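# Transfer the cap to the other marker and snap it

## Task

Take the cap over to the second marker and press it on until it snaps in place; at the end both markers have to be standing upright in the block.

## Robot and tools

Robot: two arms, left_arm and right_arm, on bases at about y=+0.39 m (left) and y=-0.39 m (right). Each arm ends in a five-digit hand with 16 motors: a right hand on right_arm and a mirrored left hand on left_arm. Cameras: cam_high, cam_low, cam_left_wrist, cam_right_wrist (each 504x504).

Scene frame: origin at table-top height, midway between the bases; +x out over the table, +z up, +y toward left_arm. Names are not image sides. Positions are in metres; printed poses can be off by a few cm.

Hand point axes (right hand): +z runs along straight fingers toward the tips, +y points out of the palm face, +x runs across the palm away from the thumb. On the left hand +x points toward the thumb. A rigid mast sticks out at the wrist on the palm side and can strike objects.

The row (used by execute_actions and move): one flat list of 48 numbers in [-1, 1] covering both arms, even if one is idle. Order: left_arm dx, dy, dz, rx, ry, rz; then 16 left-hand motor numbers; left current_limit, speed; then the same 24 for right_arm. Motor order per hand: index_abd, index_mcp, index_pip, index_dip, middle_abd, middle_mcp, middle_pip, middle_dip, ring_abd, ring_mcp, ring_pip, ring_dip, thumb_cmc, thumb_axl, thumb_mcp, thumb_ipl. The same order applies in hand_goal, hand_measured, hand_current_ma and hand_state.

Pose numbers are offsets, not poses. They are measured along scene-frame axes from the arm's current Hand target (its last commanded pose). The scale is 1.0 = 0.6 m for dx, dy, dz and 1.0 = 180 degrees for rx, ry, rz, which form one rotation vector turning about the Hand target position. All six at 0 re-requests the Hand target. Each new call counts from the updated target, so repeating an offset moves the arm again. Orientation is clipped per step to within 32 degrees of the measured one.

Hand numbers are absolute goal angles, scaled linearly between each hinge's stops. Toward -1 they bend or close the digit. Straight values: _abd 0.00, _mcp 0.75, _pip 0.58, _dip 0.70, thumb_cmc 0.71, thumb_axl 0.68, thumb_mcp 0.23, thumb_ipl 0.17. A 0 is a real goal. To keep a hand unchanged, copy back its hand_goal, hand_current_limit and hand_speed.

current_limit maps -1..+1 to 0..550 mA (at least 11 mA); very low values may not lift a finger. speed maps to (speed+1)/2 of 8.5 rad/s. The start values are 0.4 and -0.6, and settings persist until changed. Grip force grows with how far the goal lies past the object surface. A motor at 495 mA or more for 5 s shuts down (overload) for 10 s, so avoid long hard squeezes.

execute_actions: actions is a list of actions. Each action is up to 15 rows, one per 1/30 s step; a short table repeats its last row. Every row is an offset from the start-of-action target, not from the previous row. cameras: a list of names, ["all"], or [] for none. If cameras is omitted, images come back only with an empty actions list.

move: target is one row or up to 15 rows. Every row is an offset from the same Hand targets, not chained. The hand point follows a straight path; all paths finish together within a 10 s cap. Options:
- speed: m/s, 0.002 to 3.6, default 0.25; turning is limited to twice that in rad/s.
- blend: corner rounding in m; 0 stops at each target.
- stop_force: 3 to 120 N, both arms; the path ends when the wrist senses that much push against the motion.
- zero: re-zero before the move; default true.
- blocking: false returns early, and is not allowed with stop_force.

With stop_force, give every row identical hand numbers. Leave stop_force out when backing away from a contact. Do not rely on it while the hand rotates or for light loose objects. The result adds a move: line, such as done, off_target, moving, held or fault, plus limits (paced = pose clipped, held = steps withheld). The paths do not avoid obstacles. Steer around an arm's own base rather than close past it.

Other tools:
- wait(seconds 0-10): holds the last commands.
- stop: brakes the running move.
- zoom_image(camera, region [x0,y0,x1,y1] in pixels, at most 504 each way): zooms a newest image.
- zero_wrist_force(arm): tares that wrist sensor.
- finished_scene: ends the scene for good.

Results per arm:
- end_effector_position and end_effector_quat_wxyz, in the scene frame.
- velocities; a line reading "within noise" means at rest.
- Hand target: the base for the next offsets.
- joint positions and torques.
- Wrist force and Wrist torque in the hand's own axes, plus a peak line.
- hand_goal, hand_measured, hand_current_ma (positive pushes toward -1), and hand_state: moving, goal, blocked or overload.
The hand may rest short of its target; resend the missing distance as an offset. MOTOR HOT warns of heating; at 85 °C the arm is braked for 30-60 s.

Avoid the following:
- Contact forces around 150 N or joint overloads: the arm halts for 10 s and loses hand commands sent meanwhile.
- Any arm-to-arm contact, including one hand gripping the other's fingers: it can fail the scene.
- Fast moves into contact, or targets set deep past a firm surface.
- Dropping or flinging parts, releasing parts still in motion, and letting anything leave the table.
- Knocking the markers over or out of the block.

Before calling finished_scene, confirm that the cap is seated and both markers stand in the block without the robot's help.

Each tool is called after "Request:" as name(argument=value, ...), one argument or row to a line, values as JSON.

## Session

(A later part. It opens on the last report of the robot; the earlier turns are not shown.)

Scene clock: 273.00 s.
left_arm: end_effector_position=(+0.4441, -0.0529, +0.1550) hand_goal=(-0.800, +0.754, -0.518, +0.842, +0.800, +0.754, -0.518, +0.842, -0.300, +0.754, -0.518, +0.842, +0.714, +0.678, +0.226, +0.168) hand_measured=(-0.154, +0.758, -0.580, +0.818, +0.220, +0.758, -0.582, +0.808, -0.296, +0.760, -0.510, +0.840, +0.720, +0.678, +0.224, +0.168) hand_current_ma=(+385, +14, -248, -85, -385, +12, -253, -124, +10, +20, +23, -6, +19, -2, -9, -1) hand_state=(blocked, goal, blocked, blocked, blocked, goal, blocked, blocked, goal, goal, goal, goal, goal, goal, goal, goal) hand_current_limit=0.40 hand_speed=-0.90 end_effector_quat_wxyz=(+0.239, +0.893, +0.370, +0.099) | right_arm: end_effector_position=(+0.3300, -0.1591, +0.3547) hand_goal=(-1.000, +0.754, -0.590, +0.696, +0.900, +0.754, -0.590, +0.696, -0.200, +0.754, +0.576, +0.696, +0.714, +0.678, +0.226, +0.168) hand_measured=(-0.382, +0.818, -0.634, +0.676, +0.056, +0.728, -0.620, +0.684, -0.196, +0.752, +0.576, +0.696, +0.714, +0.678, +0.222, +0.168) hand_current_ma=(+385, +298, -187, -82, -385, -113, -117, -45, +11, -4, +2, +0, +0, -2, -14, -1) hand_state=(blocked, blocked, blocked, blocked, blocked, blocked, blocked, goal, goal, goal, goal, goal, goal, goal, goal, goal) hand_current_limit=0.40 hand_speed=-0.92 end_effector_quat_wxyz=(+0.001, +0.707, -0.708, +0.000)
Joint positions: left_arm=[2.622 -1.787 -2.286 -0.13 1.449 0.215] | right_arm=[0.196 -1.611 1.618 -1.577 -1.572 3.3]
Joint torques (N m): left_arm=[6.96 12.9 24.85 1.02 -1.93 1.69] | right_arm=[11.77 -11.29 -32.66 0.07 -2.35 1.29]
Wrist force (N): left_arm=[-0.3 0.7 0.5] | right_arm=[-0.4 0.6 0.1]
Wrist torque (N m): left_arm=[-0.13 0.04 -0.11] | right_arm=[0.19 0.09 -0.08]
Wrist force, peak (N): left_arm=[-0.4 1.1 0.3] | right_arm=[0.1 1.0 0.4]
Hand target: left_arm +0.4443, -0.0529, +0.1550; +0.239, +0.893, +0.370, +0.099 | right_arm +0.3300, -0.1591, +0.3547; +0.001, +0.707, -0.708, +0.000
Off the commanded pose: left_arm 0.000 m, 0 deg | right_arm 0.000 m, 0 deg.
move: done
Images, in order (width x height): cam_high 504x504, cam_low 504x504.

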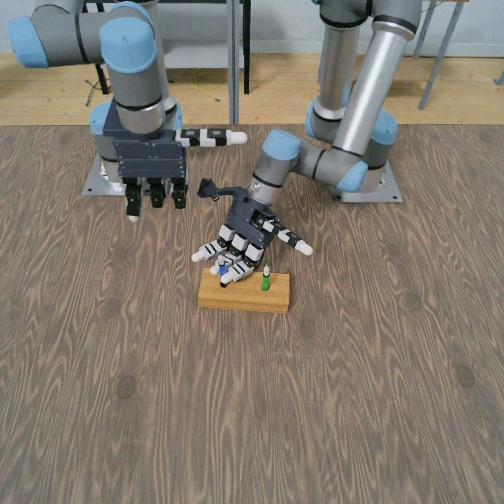

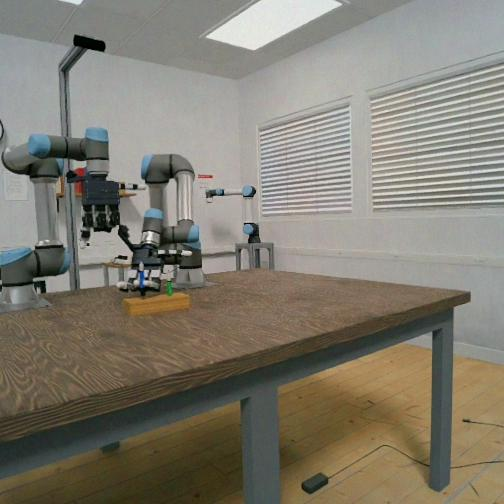

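Request:
move(
  target=[0,0,-0.0333,0,0,0, -0.8,0.754,-0.518,0.841,0.8,0.754,-0.518,0.841,-0.3,0.754,-0.518,0.841,0.714,0.678,0.226,0.168,0.4,-0.9, 0,0,0,0,0,0, -1.0,0.754,-0.591,0.696,0.9,0.754,-0.591,0.696,-0.2,0.754,0.576,0.696,0.714,0.678,0.226,0.168,0.4,-0.92],
  speed=0.015,
  stop_force=3,
  cameras=["cam_high","cam_low"],
)

Request:
zoom_image(
  camera="cam_low",
  region=[120, 270, 170, 320],
)

Request:
zoom_image(
  camera="cam_high",
  region=[200, 250, 250, 300],
)

Scene clock: 275.57 s.
left_arm: end_effector_position=(+0.4443, -0.0529, +0.1425) hand_goal=(-0.800, +0.754, -0.518, +0.842, +0.800, +0.754, -0.518, +0.842, -0.300, +0.754, -0.518, +0.842, +0.714, +0.678, +0.226, +0.168) hand_measured=(-0.154, +0.754, -0.580, +0.818, +0.220, +0.752, -0.582, +0.808, -0.296, +0.760, -0.510, +0.840, +0.720, +0.678, +0.224, +0.168) hand_current_ma=(+385, -1, -248, -85, -385, -7, -253, -124, +10, +20, +23, -6, +19, -2, -9, -1) hand_state=(blocked, goal, blocked, blocked, blocked, goal, blocked, blocked, goal, goal, goal, goal, goal, goal, goal, goal) hand_current_limit=0.40 hand_speed=-0.90 end_effector_quat_wxyz=(+0.239, +0.893, +0.370, +0.099) | right_arm: end_effector_position=(+0.3300, -0.1591, +0.3547) hand_goal=(-1.000, +0.754, -0.590, +0.696, +0.900, +0.754, -0.590, +0.696, -0.200, +0.754, +0.576, +0.696, +0.714, +0.678, +0.226, +0.168) hand_measured=(-0.382, +0.818, -0.634, +0.676, +0.056, +0.728, -0.620, +0.684, -0.196, +0.752, +0.576, +0.696, +0.714, +0.678, +0.222, +0.168) hand_current_ma=(+385, +298, -187, -82, -385, -113, -117, -45, +11, -4, +2, +0, +0, -2, -14, -1) hand_state=(blocked, blocked, blocked, blocked, blocked, blocked, blocked, goal, goal, goal, goal, goal, goal, goal, goal, goal) hand_current_limit=0.40 hand_speed=-0.92 end_effector_quat_wxyz=(+0.001, +0.707, -0.708, +0.000)
Joint positions: left_arm=[2.622 -1.819 -2.295 -0.089 1.448 0.215] | right_arm=[0.196 -1.611 1.618 -1.577 -1.572 3.3]
Joint torques (N m): left_arm=[2.76 32.62 23.79 0.38 -1.97 1.17] | right_arm=[11.84 -11.49 -32.84 0.07 -2.25 1.29]
Wrist force (N): left_arm=[-0.4 1.3 -1.7] | right_arm=[-0.3 0.8 0.1]
Wrist torque (N m): left_arm=[0.02 0.11 -0.14] | right_arm=[0.21 0.08 -0.07]
Wrist force, peak (N): left_arm=[-0.6 2.7 -6.8] | right_arm=[-0.2 1.0 0.4]
Hand target: left_arm +0.4443, -0.0529, +0.1425; +0.239, +0.893, +0.370, +0.099 (not the last commanded pose) | right_arm +0.3300, -0.1591, +0.3547; +0.001, +0.707, -0.708, +0.000
Off the commanded pose: left_arm 0.007 m, 0 deg | right_arm 0.000 m, 0 deg.
move: contact (left_arm)
Images, in order (width x height): cam_high 504x504, cam_low 504x504.

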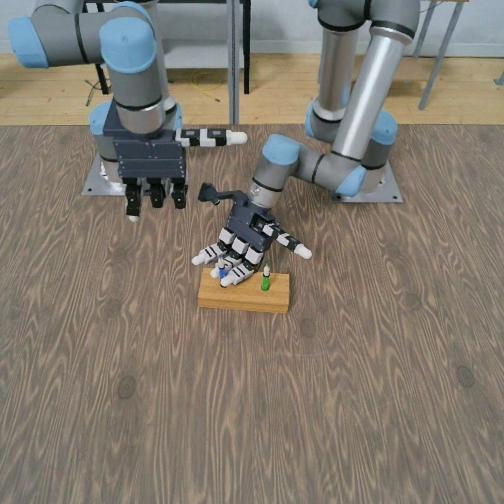

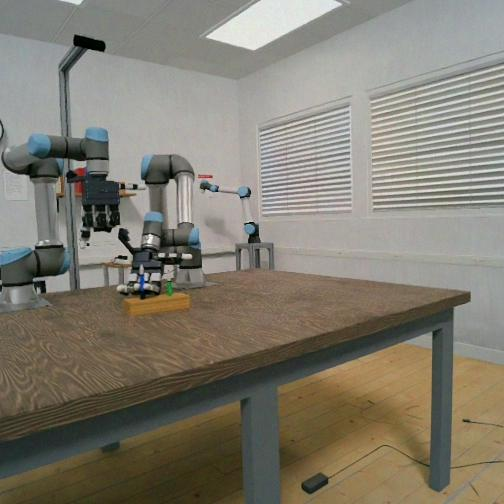

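Scaled by 10.080.

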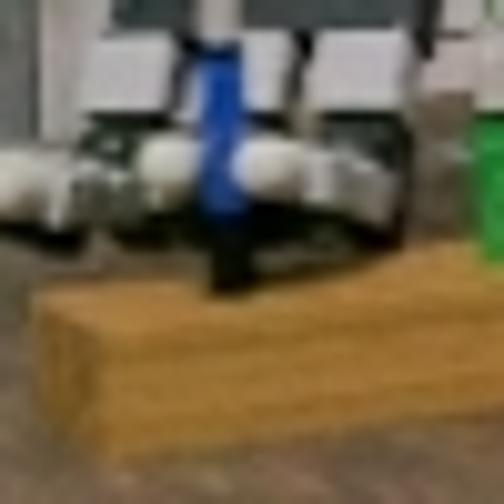

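Scaled by 10.080.

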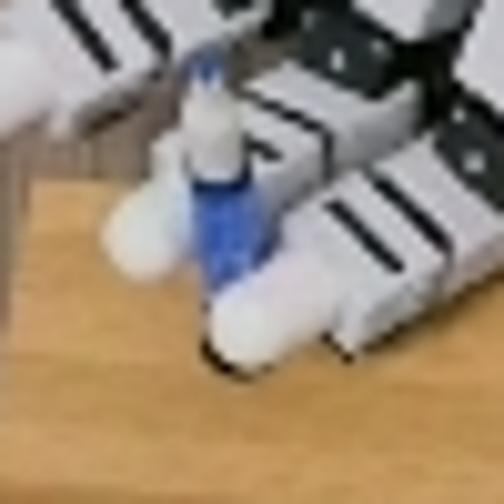

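Request:
move(
  target=[
    [0,0,0.013,0,0,0, -0.8,0.754,-0.518,0.841,0.8,0.754,-0.518,0.841,-0.3,0.754,-0.518,0.841,0.714,0.678,0.226,0.168,0.4,-0.9, 0,0,0,0,0,0, -1.0,0.754,-0.591,0.696,0.9,0.754,-0.591,0.696,-0.2,0.754,0.576,0.696,0.714,0.678,0.226,0.168,0.4,-0.92],
    [0.0373,-0.0113,0.0235,0.0223,0.0732,0, -0.8,0.754,-0.518,0.841,0.8,0.754,-0.518,0.841,-0.3,0.754,-0.518,0.841,0.714,0.678,0.226,0.168,0.4,-0.9, 0,0,0,0,0,0, -1.0,0.754,-0.591,0.696,0.9,0.754,-0.591,0.696,-0.2,0.754,0.576,0.696,0.714,0.678,0.226,0.168,0.4,-0.92],
  ],
  speed=0.05,
  cameras=["cam_high","cam_low","cam_left_wrist"],
)

Request:
zoom_image(
  camera="cam_low",
  region=[110, 255, 180, 325],
)

Request:
zoom_image(
  camera="cam_high",
  region=[200, 245, 280, 325],
)

Scene clock: 284.37 s.
left_arm: end_effector_position=(+0.4667, -0.0596, +0.1566) hand_goal=(-0.800, +0.754, -0.518, +0.842, +0.800, +0.754, -0.518, +0.842, -0.300, +0.754, -0.518, +0.842, +0.714, +0.678, +0.226, +0.168) hand_measured=(-0.154, +0.758, -0.580, +0.818, +0.220, +0.758, -0.582, +0.808, -0.296, +0.760, -0.510, +0.840, +0.720, +0.678, +0.224, +0.168) hand_current_ma=(+385, +15, -245, -85, -385, +9, -253, -124, +10, +20, +23, -6, +19, -2, -9, -1) hand_state=(blocked, goal, blocked, blocked, blocked, goal, blocked, blocked, goal, goal, goal, goal, goal, goal, goal, goal) hand_current_limit=0.40 hand_speed=-0.90 end_effector_quat_wxyz=(+0.163, +0.906, +0.391, +0.009) | right_arm: end_effector_position=(+0.3300, -0.1591, +0.3547) hand_goal=(-1.000, +0.754, -0.590, +0.696, +0.900, +0.754, -0.590, +0.696, -0.200, +0.754, +0.576, +0.696, +0.714, +0.678, +0.226, +0.168) hand_measured=(-0.382, +0.818, -0.634, +0.676, +0.056, +0.728, -0.620, +0.684, -0.196, +0.752, +0.576, +0.696, +0.714, +0.678, +0.222, +0.168) hand_current_ma=(+385, +298, -187, -82, -385, -113, -117, -45, +11, -4, +2, +0, +0, -2, -14, -1) hand_state=(blocked, blocked, blocked, blocked, blocked, blocked, blocked, goal, goal, goal, goal, goal, goal, goal, goal, goal) hand_current_limit=0.40 hand_speed=-0.92 end_effector_quat_wxyz=(+0.001, +0.707, -0.708, +0.000)
Joint positions: left_arm=[2.656 -1.758 -2.096 -0.585 1.386 0.225] | right_arm=[0.196 -1.611 1.618 -1.577 -1.572 3.3]
Joint torques (N m): left_arm=[6.8 14.62 27.95 0.8 -2.12 1.38] | right_arm=[10.88 -11.03 -33.12 0.04 -2.31 1.22]
Wrist force (N): left_arm=[-0.8 0.8 0.5] | right_arm=[-0.2 0.4 0.1]
Wrist torque (N m): left_arm=[-0.04 0.09 -0.21] | right_arm=[0.15 0.08 -0.07]
Wrist force, peak (N): left_arm=[-0.5 1.7 -1.8] | right_arm=[-0.2 1.0 0.5]
Hand target: left_arm +0.4667, -0.0596, +0.1566; +0.163, +0.906, +0.391, +0.009 | right_arm +0.3300, -0.1591, +0.3547; +0.001, +0.707, -0.708, +0.000
Off the commanded pose: left_arm 0.000 m, 0 deg | right_arm 0.000 m, 0 deg.
move: done
Images, in order (width x height): cam_high 504x504, cam_low 504x504, cam_left_wrist 504x504.

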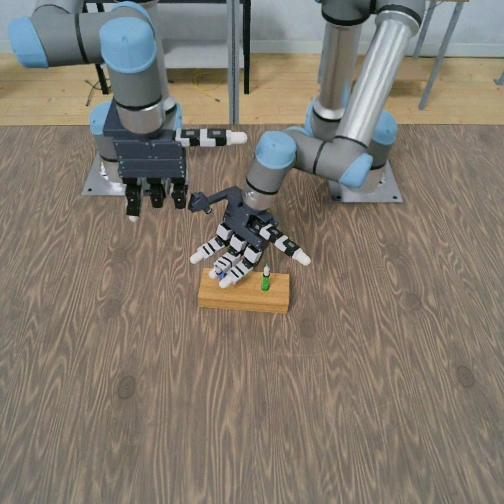

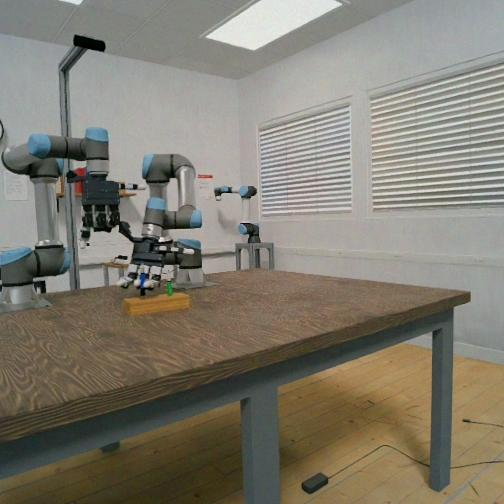

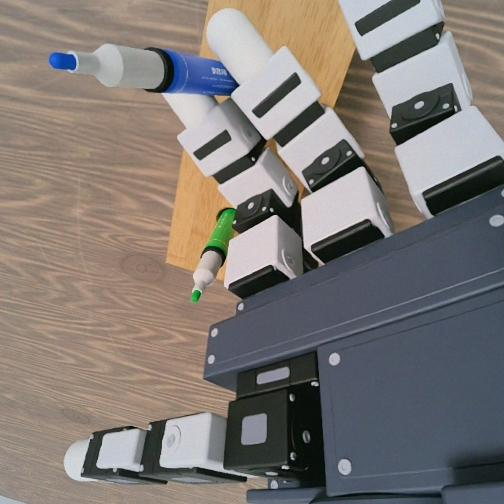

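Scaled by 7.200.

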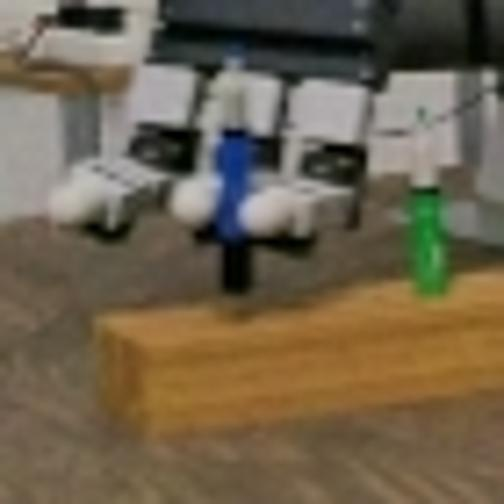

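Scaled by 6.300.

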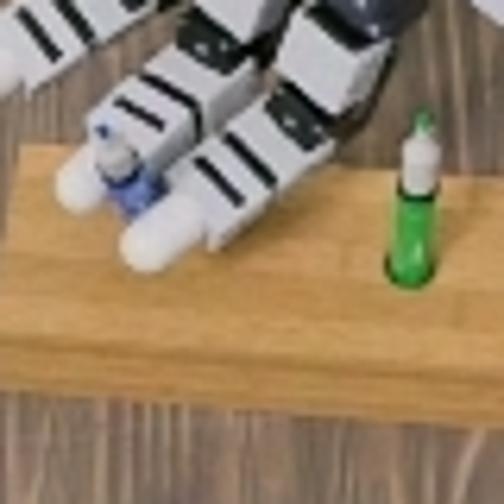

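Request:
wait(
  seconds=0.1,
  cameras=["all"],
)

Scene clock: 290.20 s.
left_arm: end_effector_position=(+0.4667, -0.0596, +0.1566) hand_goal=(-0.800, +0.754, -0.518, +0.842, +0.800, +0.754, -0.518, +0.842, -0.300, +0.754, -0.518, +0.842, +0.714, +0.678, +0.226, +0.168) hand_measured=(-0.154, +0.758, -0.580, +0.818, +0.220, +0.758, -0.582, +0.808, -0.296, +0.760, -0.510, +0.840, +0.720, +0.678, +0.224, +0.168) hand_current_ma=(+385, +15, -245, -85, -385, +9, -253, -124, +10, +20, +23, -6, +19, -2, -9, -1) hand_state=(blocked, goal, blocked, blocked, blocked, goal, blocked, blocked, goal, goal, goal, goal, goal, goal, goal, goal) hand_current_limit=0.40 hand_speed=-0.90 end_effector_quat_wxyz=(+0.163, +0.906, +0.391, +0.009) | right_arm: end_effector_position=(+0.3300, -0.1591, +0.3547) hand_goal=(-1.000, +0.754, -0.590, +0.696, +0.900, +0.754, -0.590, +0.696, -0.200, +0.754, +0.576, +0.696, +0.714, +0.678, +0.226, +0.168) hand_measured=(-0.382, +0.818, -0.634, +0.676, +0.056, +0.728, -0.620, +0.684, -0.196, +0.752, +0.576, +0.696, +0.714, +0.678, +0.222, +0.168) hand_current_ma=(+385, +298, -187, -82, -385, -113, -117, -45, +11, -4, +2, +0, +0, -2, -14, -1) hand_state=(blocked, blocked, blocked, blocked, blocked, blocked, blocked, goal, goal, goal, goal, goal, goal, goal, goal, goal) hand_current_limit=0.40 hand_speed=-0.92 end_effector_quat_wxyz=(+0.001, +0.707, -0.708, +0.000)
Joint positions: left_arm=[2.656 -1.758 -2.096 -0.585 1.386 0.226] | right_arm=[0.196 -1.611 1.618 -1.577 -1.572 3.3]
Joint torques (N m): left_arm=[5.75 14.97 27.56 0.83 -2.08 1.49] | right_arm=[10.2 -10.87 -31.65 0.09 -2.23 1.14]
Wrist force (N): left_arm=[-0.8 0.8 0.4] | right_arm=[-0.2 0.5 0.4]
Wrist torque (N m): left_arm=[-0.02 0.09 -0.22] | right_arm=[0.16 0.07 -0.07]
Wrist force, peak (N): left_arm=[-0.9 0.9 0.5] | right_arm=[-0.1 1.0 0.6]
Hand target: left_arm +0.4667, -0.0596, +0.1566; +0.163, +0.906, +0.391, +0.009 | right_arm +0.3300, -0.1591, +0.3547; +0.001, +0.707, -0.708, +0.000
Off the commanded pose: left_arm 0.000 m, 0 deg | right_arm 0.000 m, 0 deg.
wait: 0.10 s; at rest from the start

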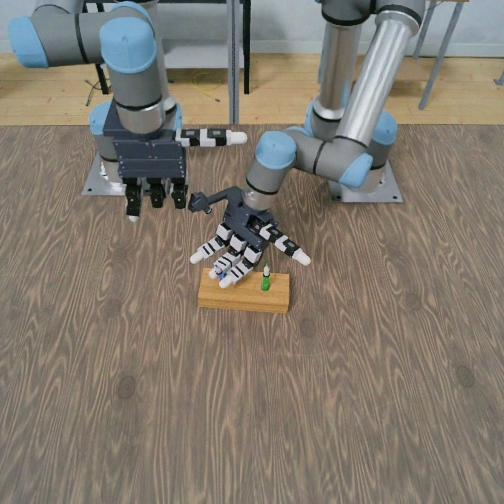

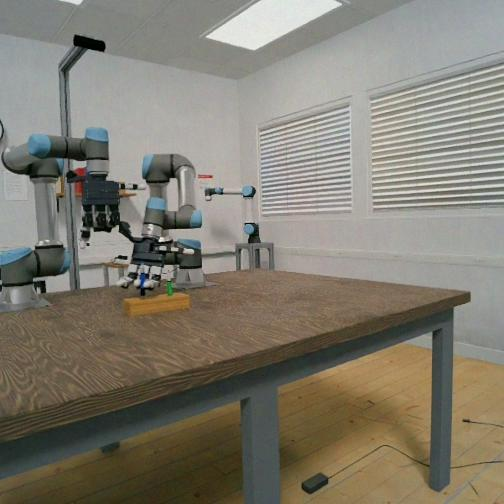

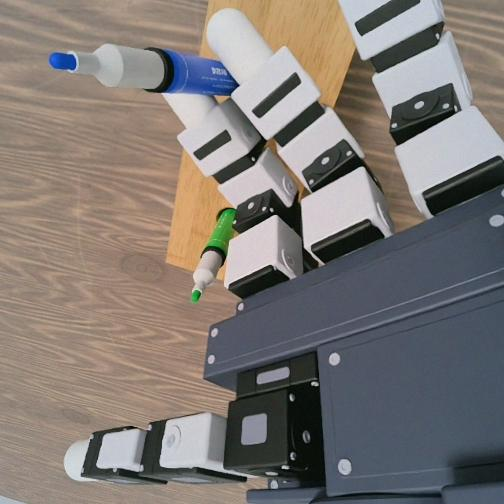

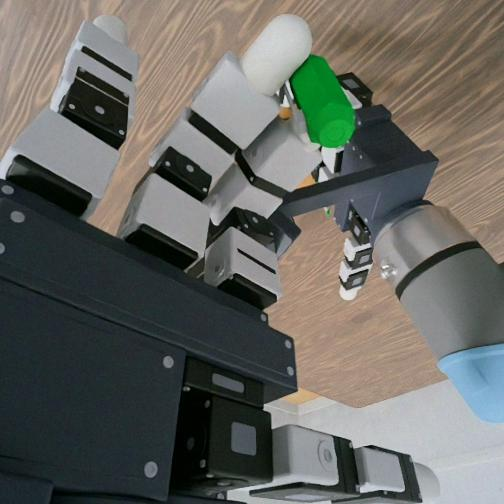

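Request:
zoom_image(
  camera="cam_high",
  region=[180, 230, 310, 330],
)

Request:
zoom_image(
  camera="cam_low",
  region=[110, 250, 210, 320],
)

Request:
zoom_image(
  camera="cam_left_wrist",
  region=[0, 0, 252, 320],
)

Scaled by 3.877.

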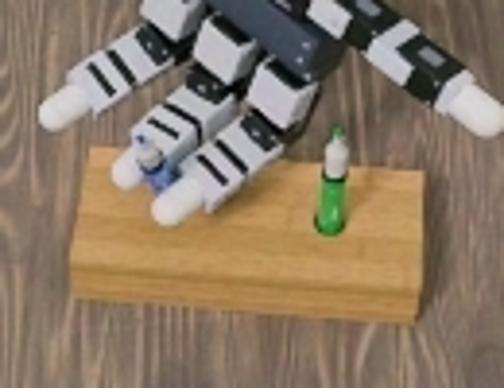

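Scaled by 5.040.

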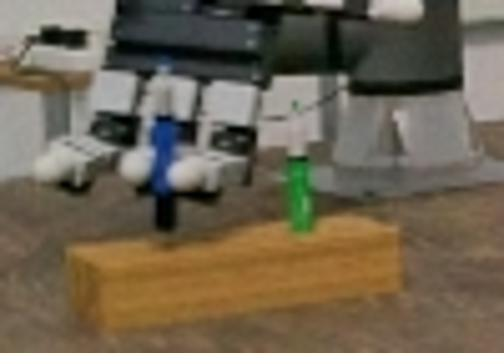

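Scaled by 1.575.

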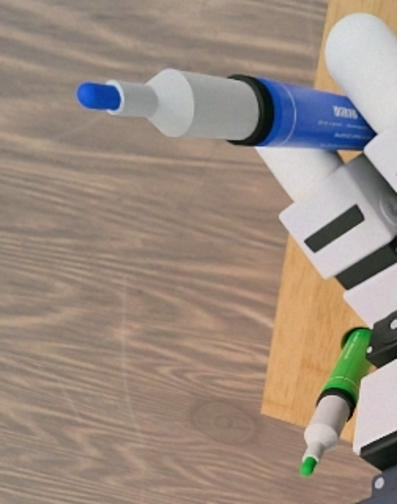

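Request:
move(
  target=[-0.025, 0.005, 0.005, -0.0095, -0.0477, 0, -0.8, 0.754, -0.518, 0.841, 0.8, 0.754, -0.518, 0.841, -0.3, 0.754, -0.518, 0.841, 0.714, 0.678, 0.226, 0.168, 0.4, -0.9, 0, 0, 0, 0, 0, 0, -1.0, 0.754, -0.591, 0.696, 0.9, 0.754, -0.591, 0.696, -0.2, 0.754, 0.576, 0.696, 0.714, 0.678, 0.226, 0.168, 0.4, -0.92],
  speed=0.05,
  cameras=["all"],
)

Request:
zoom_image(
  camera="cam_high",
  region=[190, 240, 290, 320],
)

Request:
zoom_image(
  camera="cam_low",
  region=[115, 255, 195, 315],
)

Request:
zoom_image(
  camera="cam_left_wrist",
  region=[0, 0, 252, 320],
)

Scene clock: 298.30 s.
left_arm: end_effector_position=(+0.4517, -0.0566, +0.1596) hand_goal=(-0.800, +0.754, -0.518, +0.842, +0.800, +0.754, -0.518, +0.842, -0.300, +0.754, -0.518, +0.842, +0.714, +0.678, +0.226, +0.168) hand_measured=(-0.154, +0.758, -0.580, +0.818, +0.220, +0.758, -0.582, +0.808, -0.296, +0.760, -0.510, +0.840, +0.720, +0.678, +0.224, +0.168) hand_current_ma=(+385, +15, -245, -85, -385, +9, -253, -124, +10, +20, +23, -6, +19, -2, -9, -1) hand_state=(blocked, goal, blocked, blocked, blocked, goal, blocked, blocked, goal, goal, goal, goal, goal, goal, goal, goal) hand_current_limit=0.40 hand_speed=-0.90 end_effector_quat_wxyz=(+0.206, +0.900, +0.378, +0.071) | right_arm: end_effector_position=(+0.3300, -0.1591, +0.3547) hand_goal=(-1.000, +0.754, -0.590, +0.696, +0.900, +0.754, -0.590, +0.696, -0.200, +0.754, +0.576, +0.696, +0.714, +0.678, +0.226, +0.168) hand_measured=(-0.382, +0.818, -0.634, +0.676, +0.056, +0.728, -0.620, +0.684, -0.196, +0.752, +0.576, +0.696, +0.714, +0.678, +0.222, +0.168) hand_current_ma=(+385, +298, -187, -82, -385, -113, -117, -45, +11, -4, +2, +0, +0, -2, -14, -1) hand_state=(blocked, blocked, blocked, blocked, blocked, blocked, blocked, goal, goal, goal, goal, goal, goal, goal, goal, goal) hand_current_limit=0.40 hand_speed=-0.92 end_effector_quat_wxyz=(+0.001, +0.707, -0.708, +0.000)
Joint positions: left_arm=[2.625 -1.756 -2.213 -0.323 1.442 0.213] | right_arm=[0.196 -1.611 1.618 -1.577 -1.572 3.3]
Joint torques (N m): left_arm=[-6.43 13.81 9.59 5.31 1.23 -1.38] | right_arm=[10.24 -10.5 -33.08 -0.03 -2.25 1.02]
Wrist force (N): left_arm=[-0.6 0.8 0.2] | right_arm=[-0.3 0.8 -0.1]
Wrist torque (N m): left_arm=[-0.08 0.06 -0.05] | right_arm=[0.24 0.08 -0.06]
Wrist force, peak (N): left_arm=[-0.6 1.1 0.5] | right_arm=[0.0 1.1 0.5]
Hand target: left_arm +0.4517, -0.0566, +0.1596; +0.206, +0.900, +0.378, +0.071 | right_arm +0.3300, -0.1591, +0.3547; +0.001, +0.707, -0.708, +0.000
Off the commanded pose: left_arm 0.000 m, 0 deg | right_arm 0.000 m, 0 deg.
move: done

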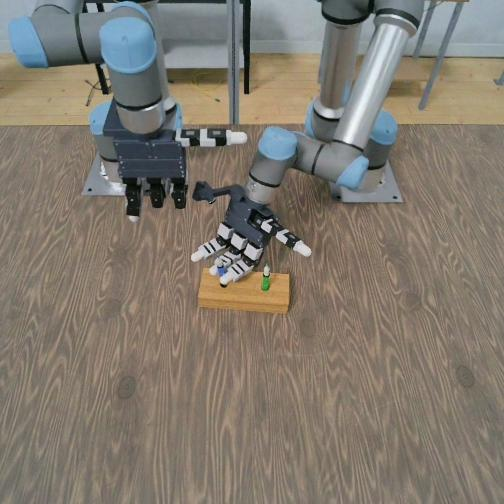

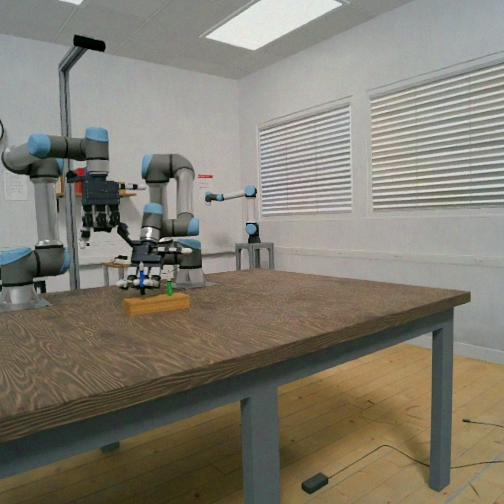

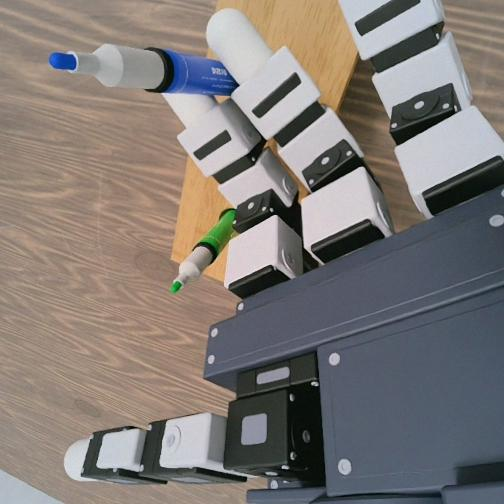

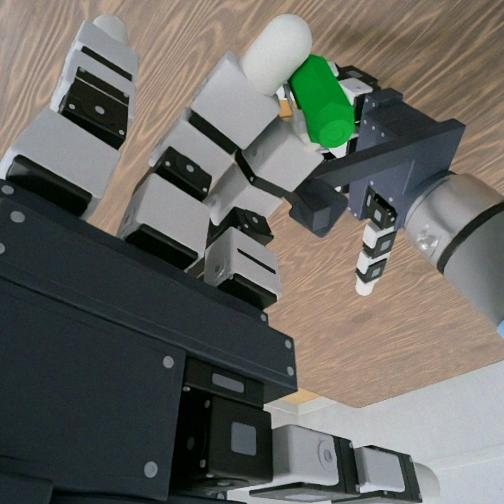

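Scaled by 5.040.

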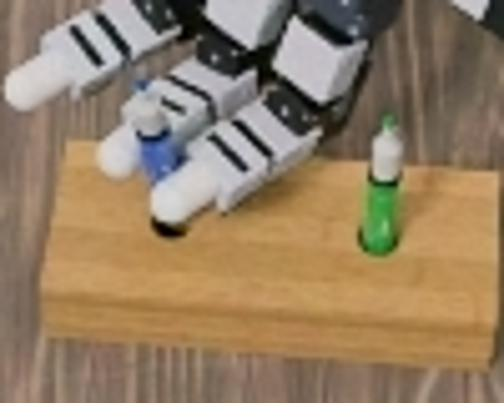

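Scaled by 6.300.

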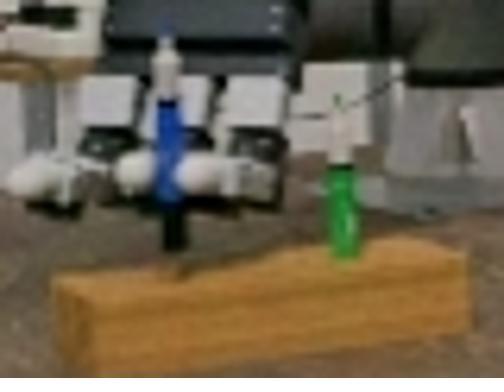

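Scaled by 1.575.

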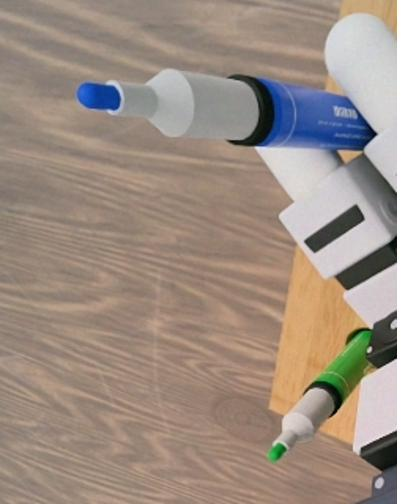

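Request:
zoom_image(
  camera="cam_low",
  region=[128, 280, 160, 305],
)

Request:
zoom_image(
  camera="cam_high",
  region=[205, 250, 245, 300],
)

Scaled by 15.750.

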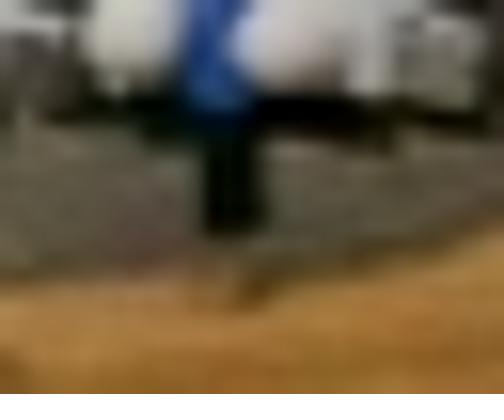

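Scaled by 10.080.

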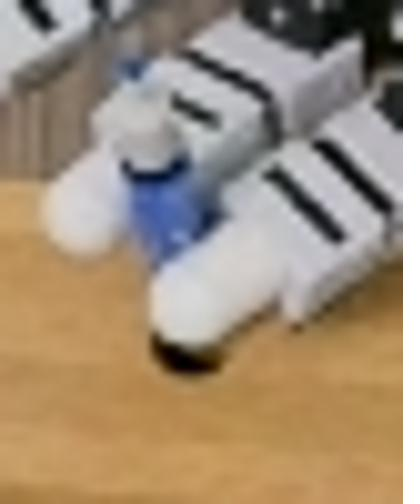

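Request:
move(
  target=[0, 0, -0.0533, 0, 0, 0, -0.8, 0.754, -0.518, 0.841, 0.8, 0.754, -0.518, 0.841, -0.3, 0.754, -0.518, 0.841, 0.714, 0.678, 0.226, 0.168, 0.4, -0.9, 0, 0, 0, 0, 0, 0, -1.0, 0.754, -0.591, 0.696, 0.9, 0.754, -0.591, 0.696, -0.2, 0.754, 0.576, 0.696, 0.714, 0.678, 0.226, 0.168, 0.4, -0.92],
  speed=0.02,
  stop_force=4,
  cameras=["all"],
)

Request:
zoom_image(
  camera="cam_high",
  region=[190, 240, 290, 320],
)

Request:
zoom_image(
  camera="cam_low",
  region=[115, 255, 195, 315],
)

Scene clock: 302.97 s.
left_arm: end_effector_position=(+0.4517, -0.0566, +0.1356) hand_goal=(-0.800, +0.754, -0.518, +0.842, +0.800, +0.754, -0.518, +0.842, -0.300, +0.754, -0.518, +0.842, +0.714, +0.678, +0.226, +0.168) hand_measured=(-0.154, +0.766, -0.574, +0.822, +0.220, +0.762, -0.582, +0.810, -0.296, +0.760, -0.510, +0.840, +0.720, +0.678, +0.224, +0.168) hand_current_ma=(+385, +41, -220, -69, -385, +24, -253, -122, +10, +20, +23, -6, +19, -2, -9, -1) hand_state=(blocked, goal, blocked, goal, blocked, goal, blocked, blocked, goal, goal, goal, goal, goal, goal, goal, goal) hand_current_limit=0.40 hand_speed=-0.90 end_effector_quat_wxyz=(+0.206, +0.900, +0.378, +0.071) | right_arm: end_effector_position=(+0.3300, -0.1591, +0.3547) hand_goal=(-1.000, +0.754, -0.590, +0.696, +0.900, +0.754, -0.590, +0.696, -0.200, +0.754, +0.576, +0.696, +0.714, +0.678, +0.226, +0.168) hand_measured=(-0.382, +0.818, -0.634, +0.676, +0.056, +0.728, -0.620, +0.684, -0.196, +0.752, +0.576, +0.696, +0.714, +0.678, +0.222, +0.168) hand_current_ma=(+385, +298, -187, -82, -385, -113, -117, -45, +11, -4, +2, +0, +0, -2, -14, -1) hand_state=(blocked, blocked, blocked, blocked, blocked, blocked, blocked, goal, goal, goal, goal, goal, goal, goal, goal, goal) hand_current_limit=0.40 hand_speed=-0.92 end_effector_quat_wxyz=(+0.001, +0.707, -0.708, +0.000)
Joint positions: left_arm=[2.625 -1.81 -2.234 -0.248 1.442 0.213] | right_arm=[0.196 -1.611 1.618 -1.577 -1.572 3.3]
Joint torques (N m): left_arm=[-3.2 34.76 25.7 0.92 1.27 0.44] | right_arm=[10.52 -11.95 -32.28 0.01 -2.09 1.08]
Wrist force (N): left_arm=[-1.6 0.8 -0.9] | right_arm=[-0.1 1.1 0.4]
Wrist torque (N m): left_arm=[0.09 0.07 -0.19] | right_arm=[0.23 0.06 -0.05]
Wrist force, peak (N): left_arm=[-3.2 4.8 -7.6] | right_arm=[-0.1 1.1 0.4]
Hand target: left_arm +0.4517, -0.0566, +0.1356; +0.206, +0.900, +0.378, +0.071 (not the last commanded pose) | right_arm +0.3300, -0.1591, +0.3547; +0.001, +0.707, -0.708, +0.000
Off the commanded pose: left_arm 0.008 m, 0 deg | right_arm 0.000 m, 0 deg.
move: contact (left_arm)

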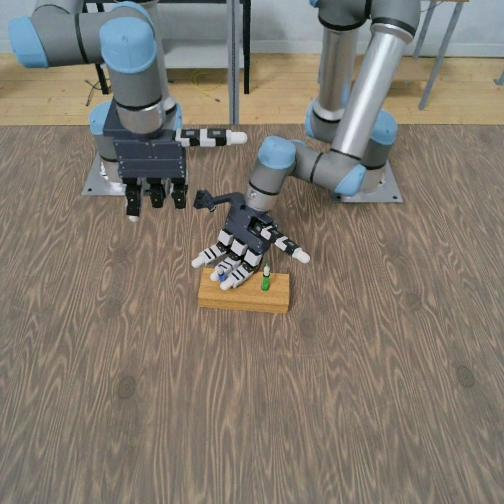

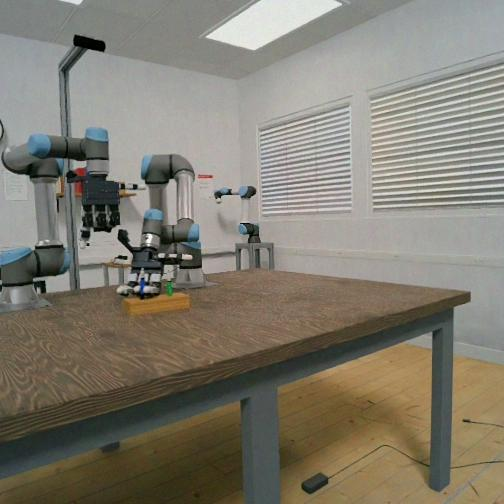

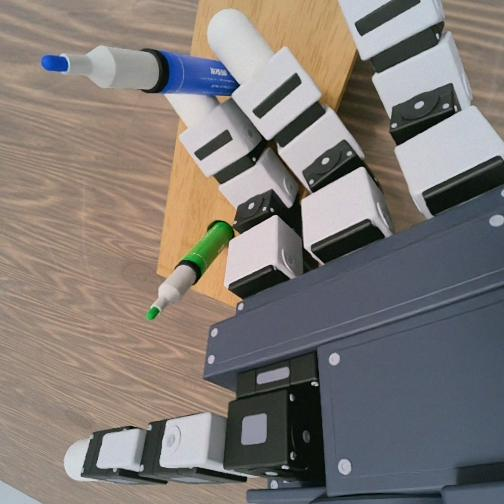

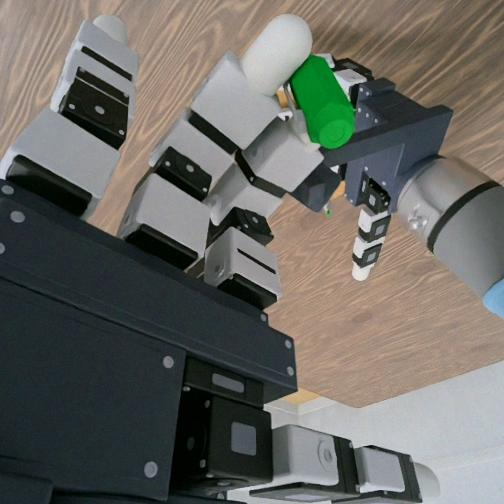

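Scaled by 5.040.

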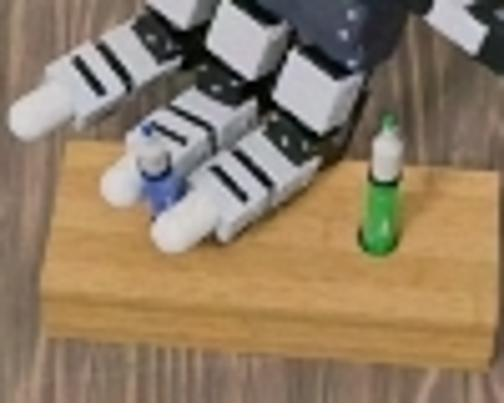

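Scaled by 6.300.

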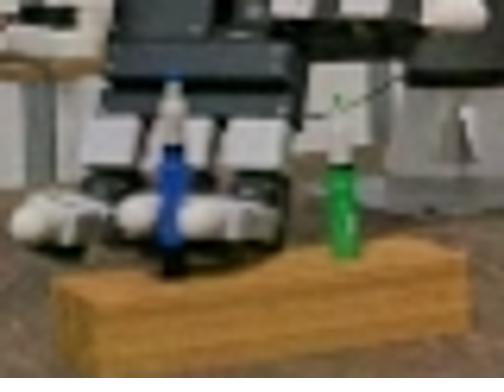

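Request:
zoom_image(
  camera="cam_left_wrist",
  region=[130, 200, 260, 330],
)

Request:
zoom_image(
  camera="cam_left_wrist",
  region=[20, 0, 280, 180],
)

Scaled by 3.877.

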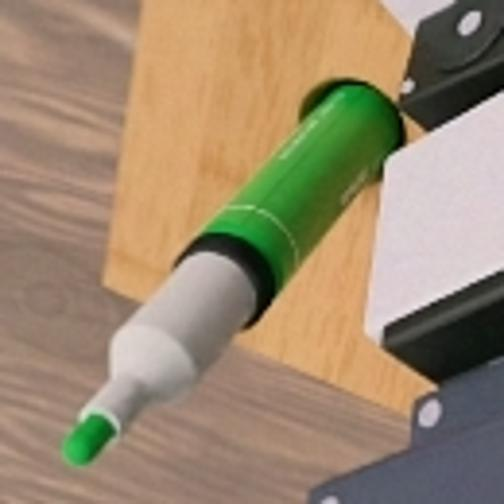

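Scaled by 1.938.

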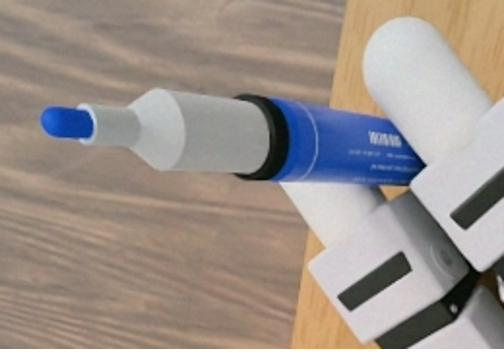

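Request:
zoom_image(
  camera="cam_low",
  region=[128, 265, 178, 305],
)

Request:
zoom_image(
  camera="cam_high",
  region=[205, 250, 245, 300],
)

Scaled by 10.080.

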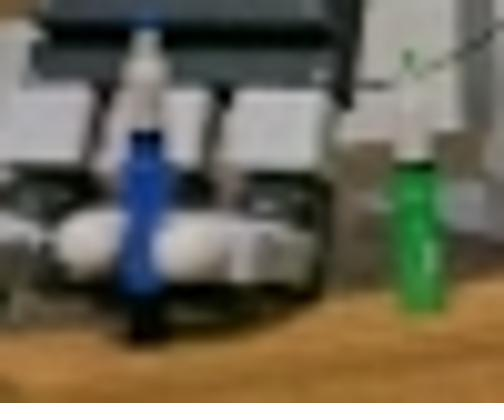

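Scaled by 10.080.

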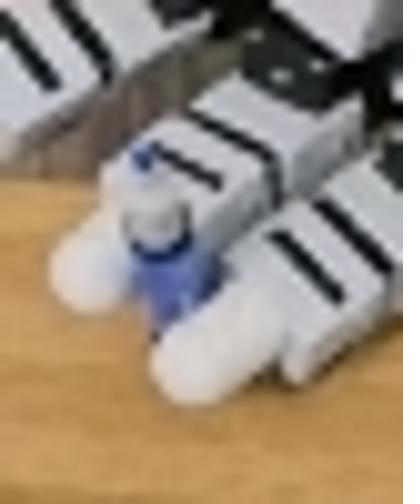

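Request:
move(
  target=[-0.0283, 0, 0.01, 0, -0.0541, 0, -0.8, 0.754, -0.518, 0.841, 0.8, 0.754, -0.518, 0.841, -0.3, 0.754, -0.518, 0.841, 0.714, 0.678, 0.226, 0.168, 0.4, -0.9, 0, 0, 0, 0, 0, 0, -1.0, 0.754, -0.591, 0.696, 0.9, 0.754, -0.591, 0.696, -0.2, 0.754, 0.576, 0.696, 0.714, 0.678, 0.226, 0.168, 0.4, -0.92],
  speed=0.05,
  cameras=["all"],
)

Request:
zoom_image(
  camera="cam_high",
  region=[190, 240, 290, 320],
)

Request:
zoom_image(
  camera="cam_low",
  region=[128, 265, 178, 305],
)

Request:
zoom_image(
  camera="cam_left_wrist",
  region=[20, 0, 280, 330],
)

Scene clock: 311.50 s.
left_arm: end_effector_position=(+0.4347, -0.0566, +0.1416) hand_goal=(-0.800, +0.754, -0.518, +0.842, +0.800, +0.754, -0.518, +0.842, -0.300, +0.754, -0.518, +0.842, +0.714, +0.678, +0.226, +0.168) hand_measured=(-0.154, +0.766, -0.574, +0.822, +0.220, +0.762, -0.582, +0.810, -0.296, +0.760, -0.510, +0.840, +0.720, +0.678, +0.224, +0.168) hand_current_ma=(+385, +42, -220, -69, -385, +26, -253, -122, +10, +20, +23, -6, +19, -2, -9, -1) hand_state=(blocked, goal, blocked, goal, blocked, goal, blocked, blocked, goal, goal, goal, goal, goal, goal, goal, goal) hand_current_limit=0.40 hand_speed=-0.90 end_effector_quat_wxyz=(+0.237, +0.891, +0.359, +0.147) | right_arm: end_effector_position=(+0.3300, -0.1591, +0.3547) hand_goal=(-1.000, +0.754, -0.590, +0.696, +0.900, +0.754, -0.590, +0.696, -0.200, +0.754, +0.576, +0.696, +0.714, +0.678, +0.226, +0.168) hand_measured=(-0.382, +0.818, -0.634, +0.676, +0.056, +0.728, -0.620, +0.684, -0.196, +0.752, +0.576, +0.696, +0.714, +0.678, +0.222, +0.168) hand_current_ma=(+385, +298, -187, -82, -385, -113, -117, -45, +11, -4, +2, +0, +0, -2, -14, -1) hand_state=(blocked, blocked, blocked, blocked, blocked, blocked, blocked, goal, goal, goal, goal, goal, goal, goal, goal, goal) hand_current_limit=0.40 hand_speed=-0.92 end_effector_quat_wxyz=(+0.001, +0.707, -0.708, +0.000)
Joint positions: left_arm=[2.569 -1.851 -2.317 0.02 1.548 0.207] | right_arm=[0.196 -1.611 1.618 -1.577 -1.572 3.3]
Joint torques (N m): left_arm=[-6.25 13.74 6.24 5.19 1.47 0.64] | right_arm=[10.39 -11.29 -32.79 0.05 -2.18 1]
Wrist force (N): left_arm=[-0.3 0.9 0.8] | right_arm=[0.0 0.8 0.3]
Wrist torque (N m): left_arm=[-0.12 0.09 0.01] | right_arm=[0.20 0.05 -0.04]
Wrist force, peak (N): left_arm=[-1.9 0.7 -1.0] | right_arm=[-0.4 0.9 0.7]
Hand target: left_arm +0.4347, -0.0566, +0.1416; +0.237, +0.891, +0.359, +0.147 | right_arm +0.3300, -0.1591, +0.3547; +0.001, +0.707, -0.708, +0.000
Off the commanded pose: left_arm 0.000 m, 0 deg | right_arm 0.000 m, 0 deg.
move: done

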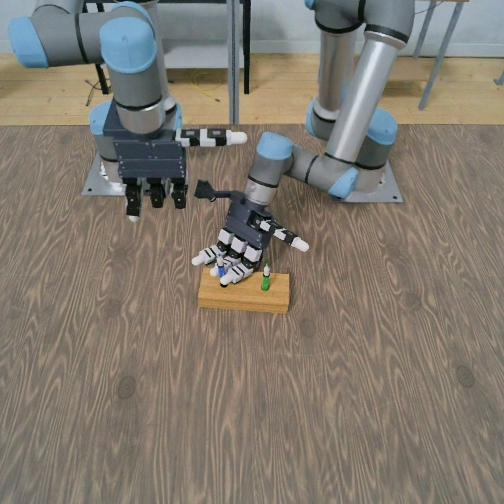

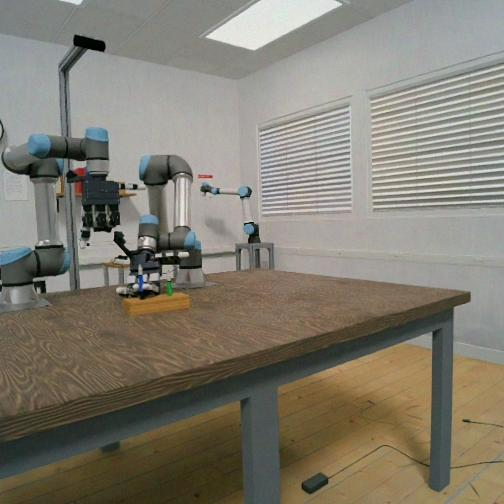

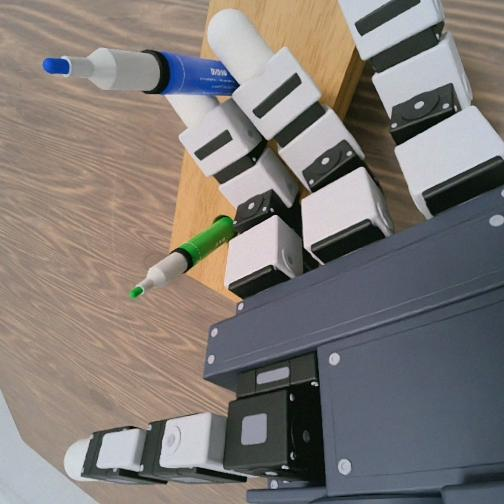

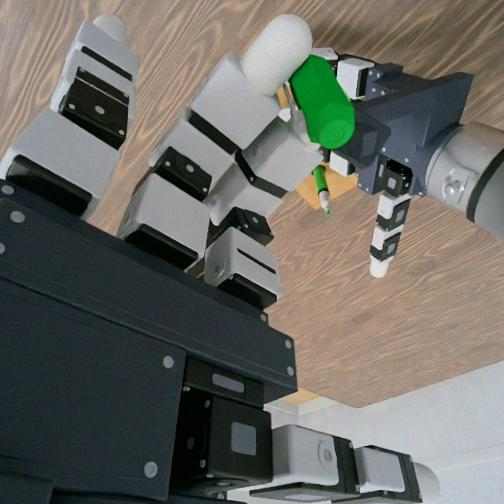

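Scaled by 5.040.

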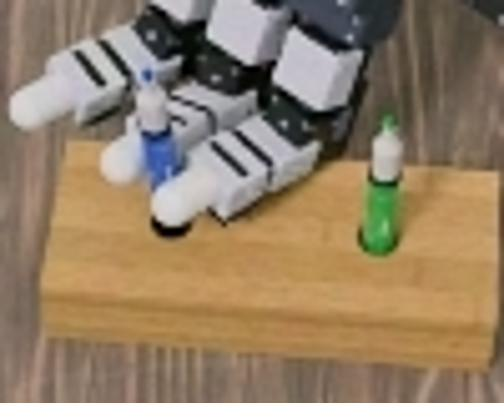

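Scaled by 10.080.

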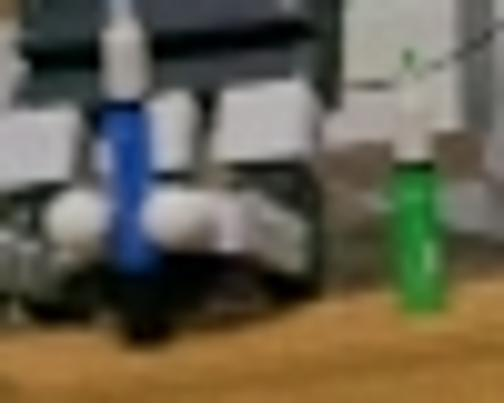

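Scaled by 1.527.

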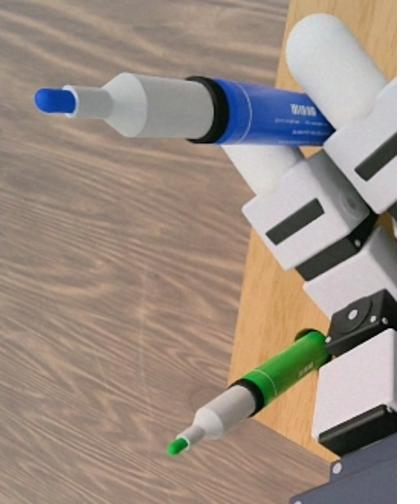

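Request:
zoom_image(
  camera="cam_high",
  region=[210, 250, 240, 290],
)

Request:
zoom_image(
  camera="cam_low",
  region=[130, 285, 154, 305],
)

Scaled by 12.600.

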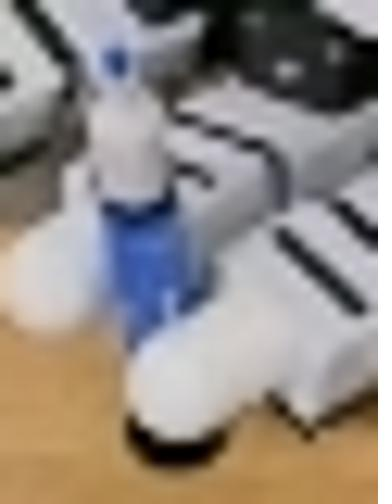

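Scaled by 21.000.

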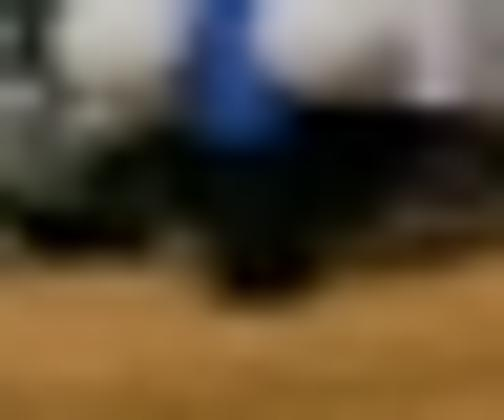

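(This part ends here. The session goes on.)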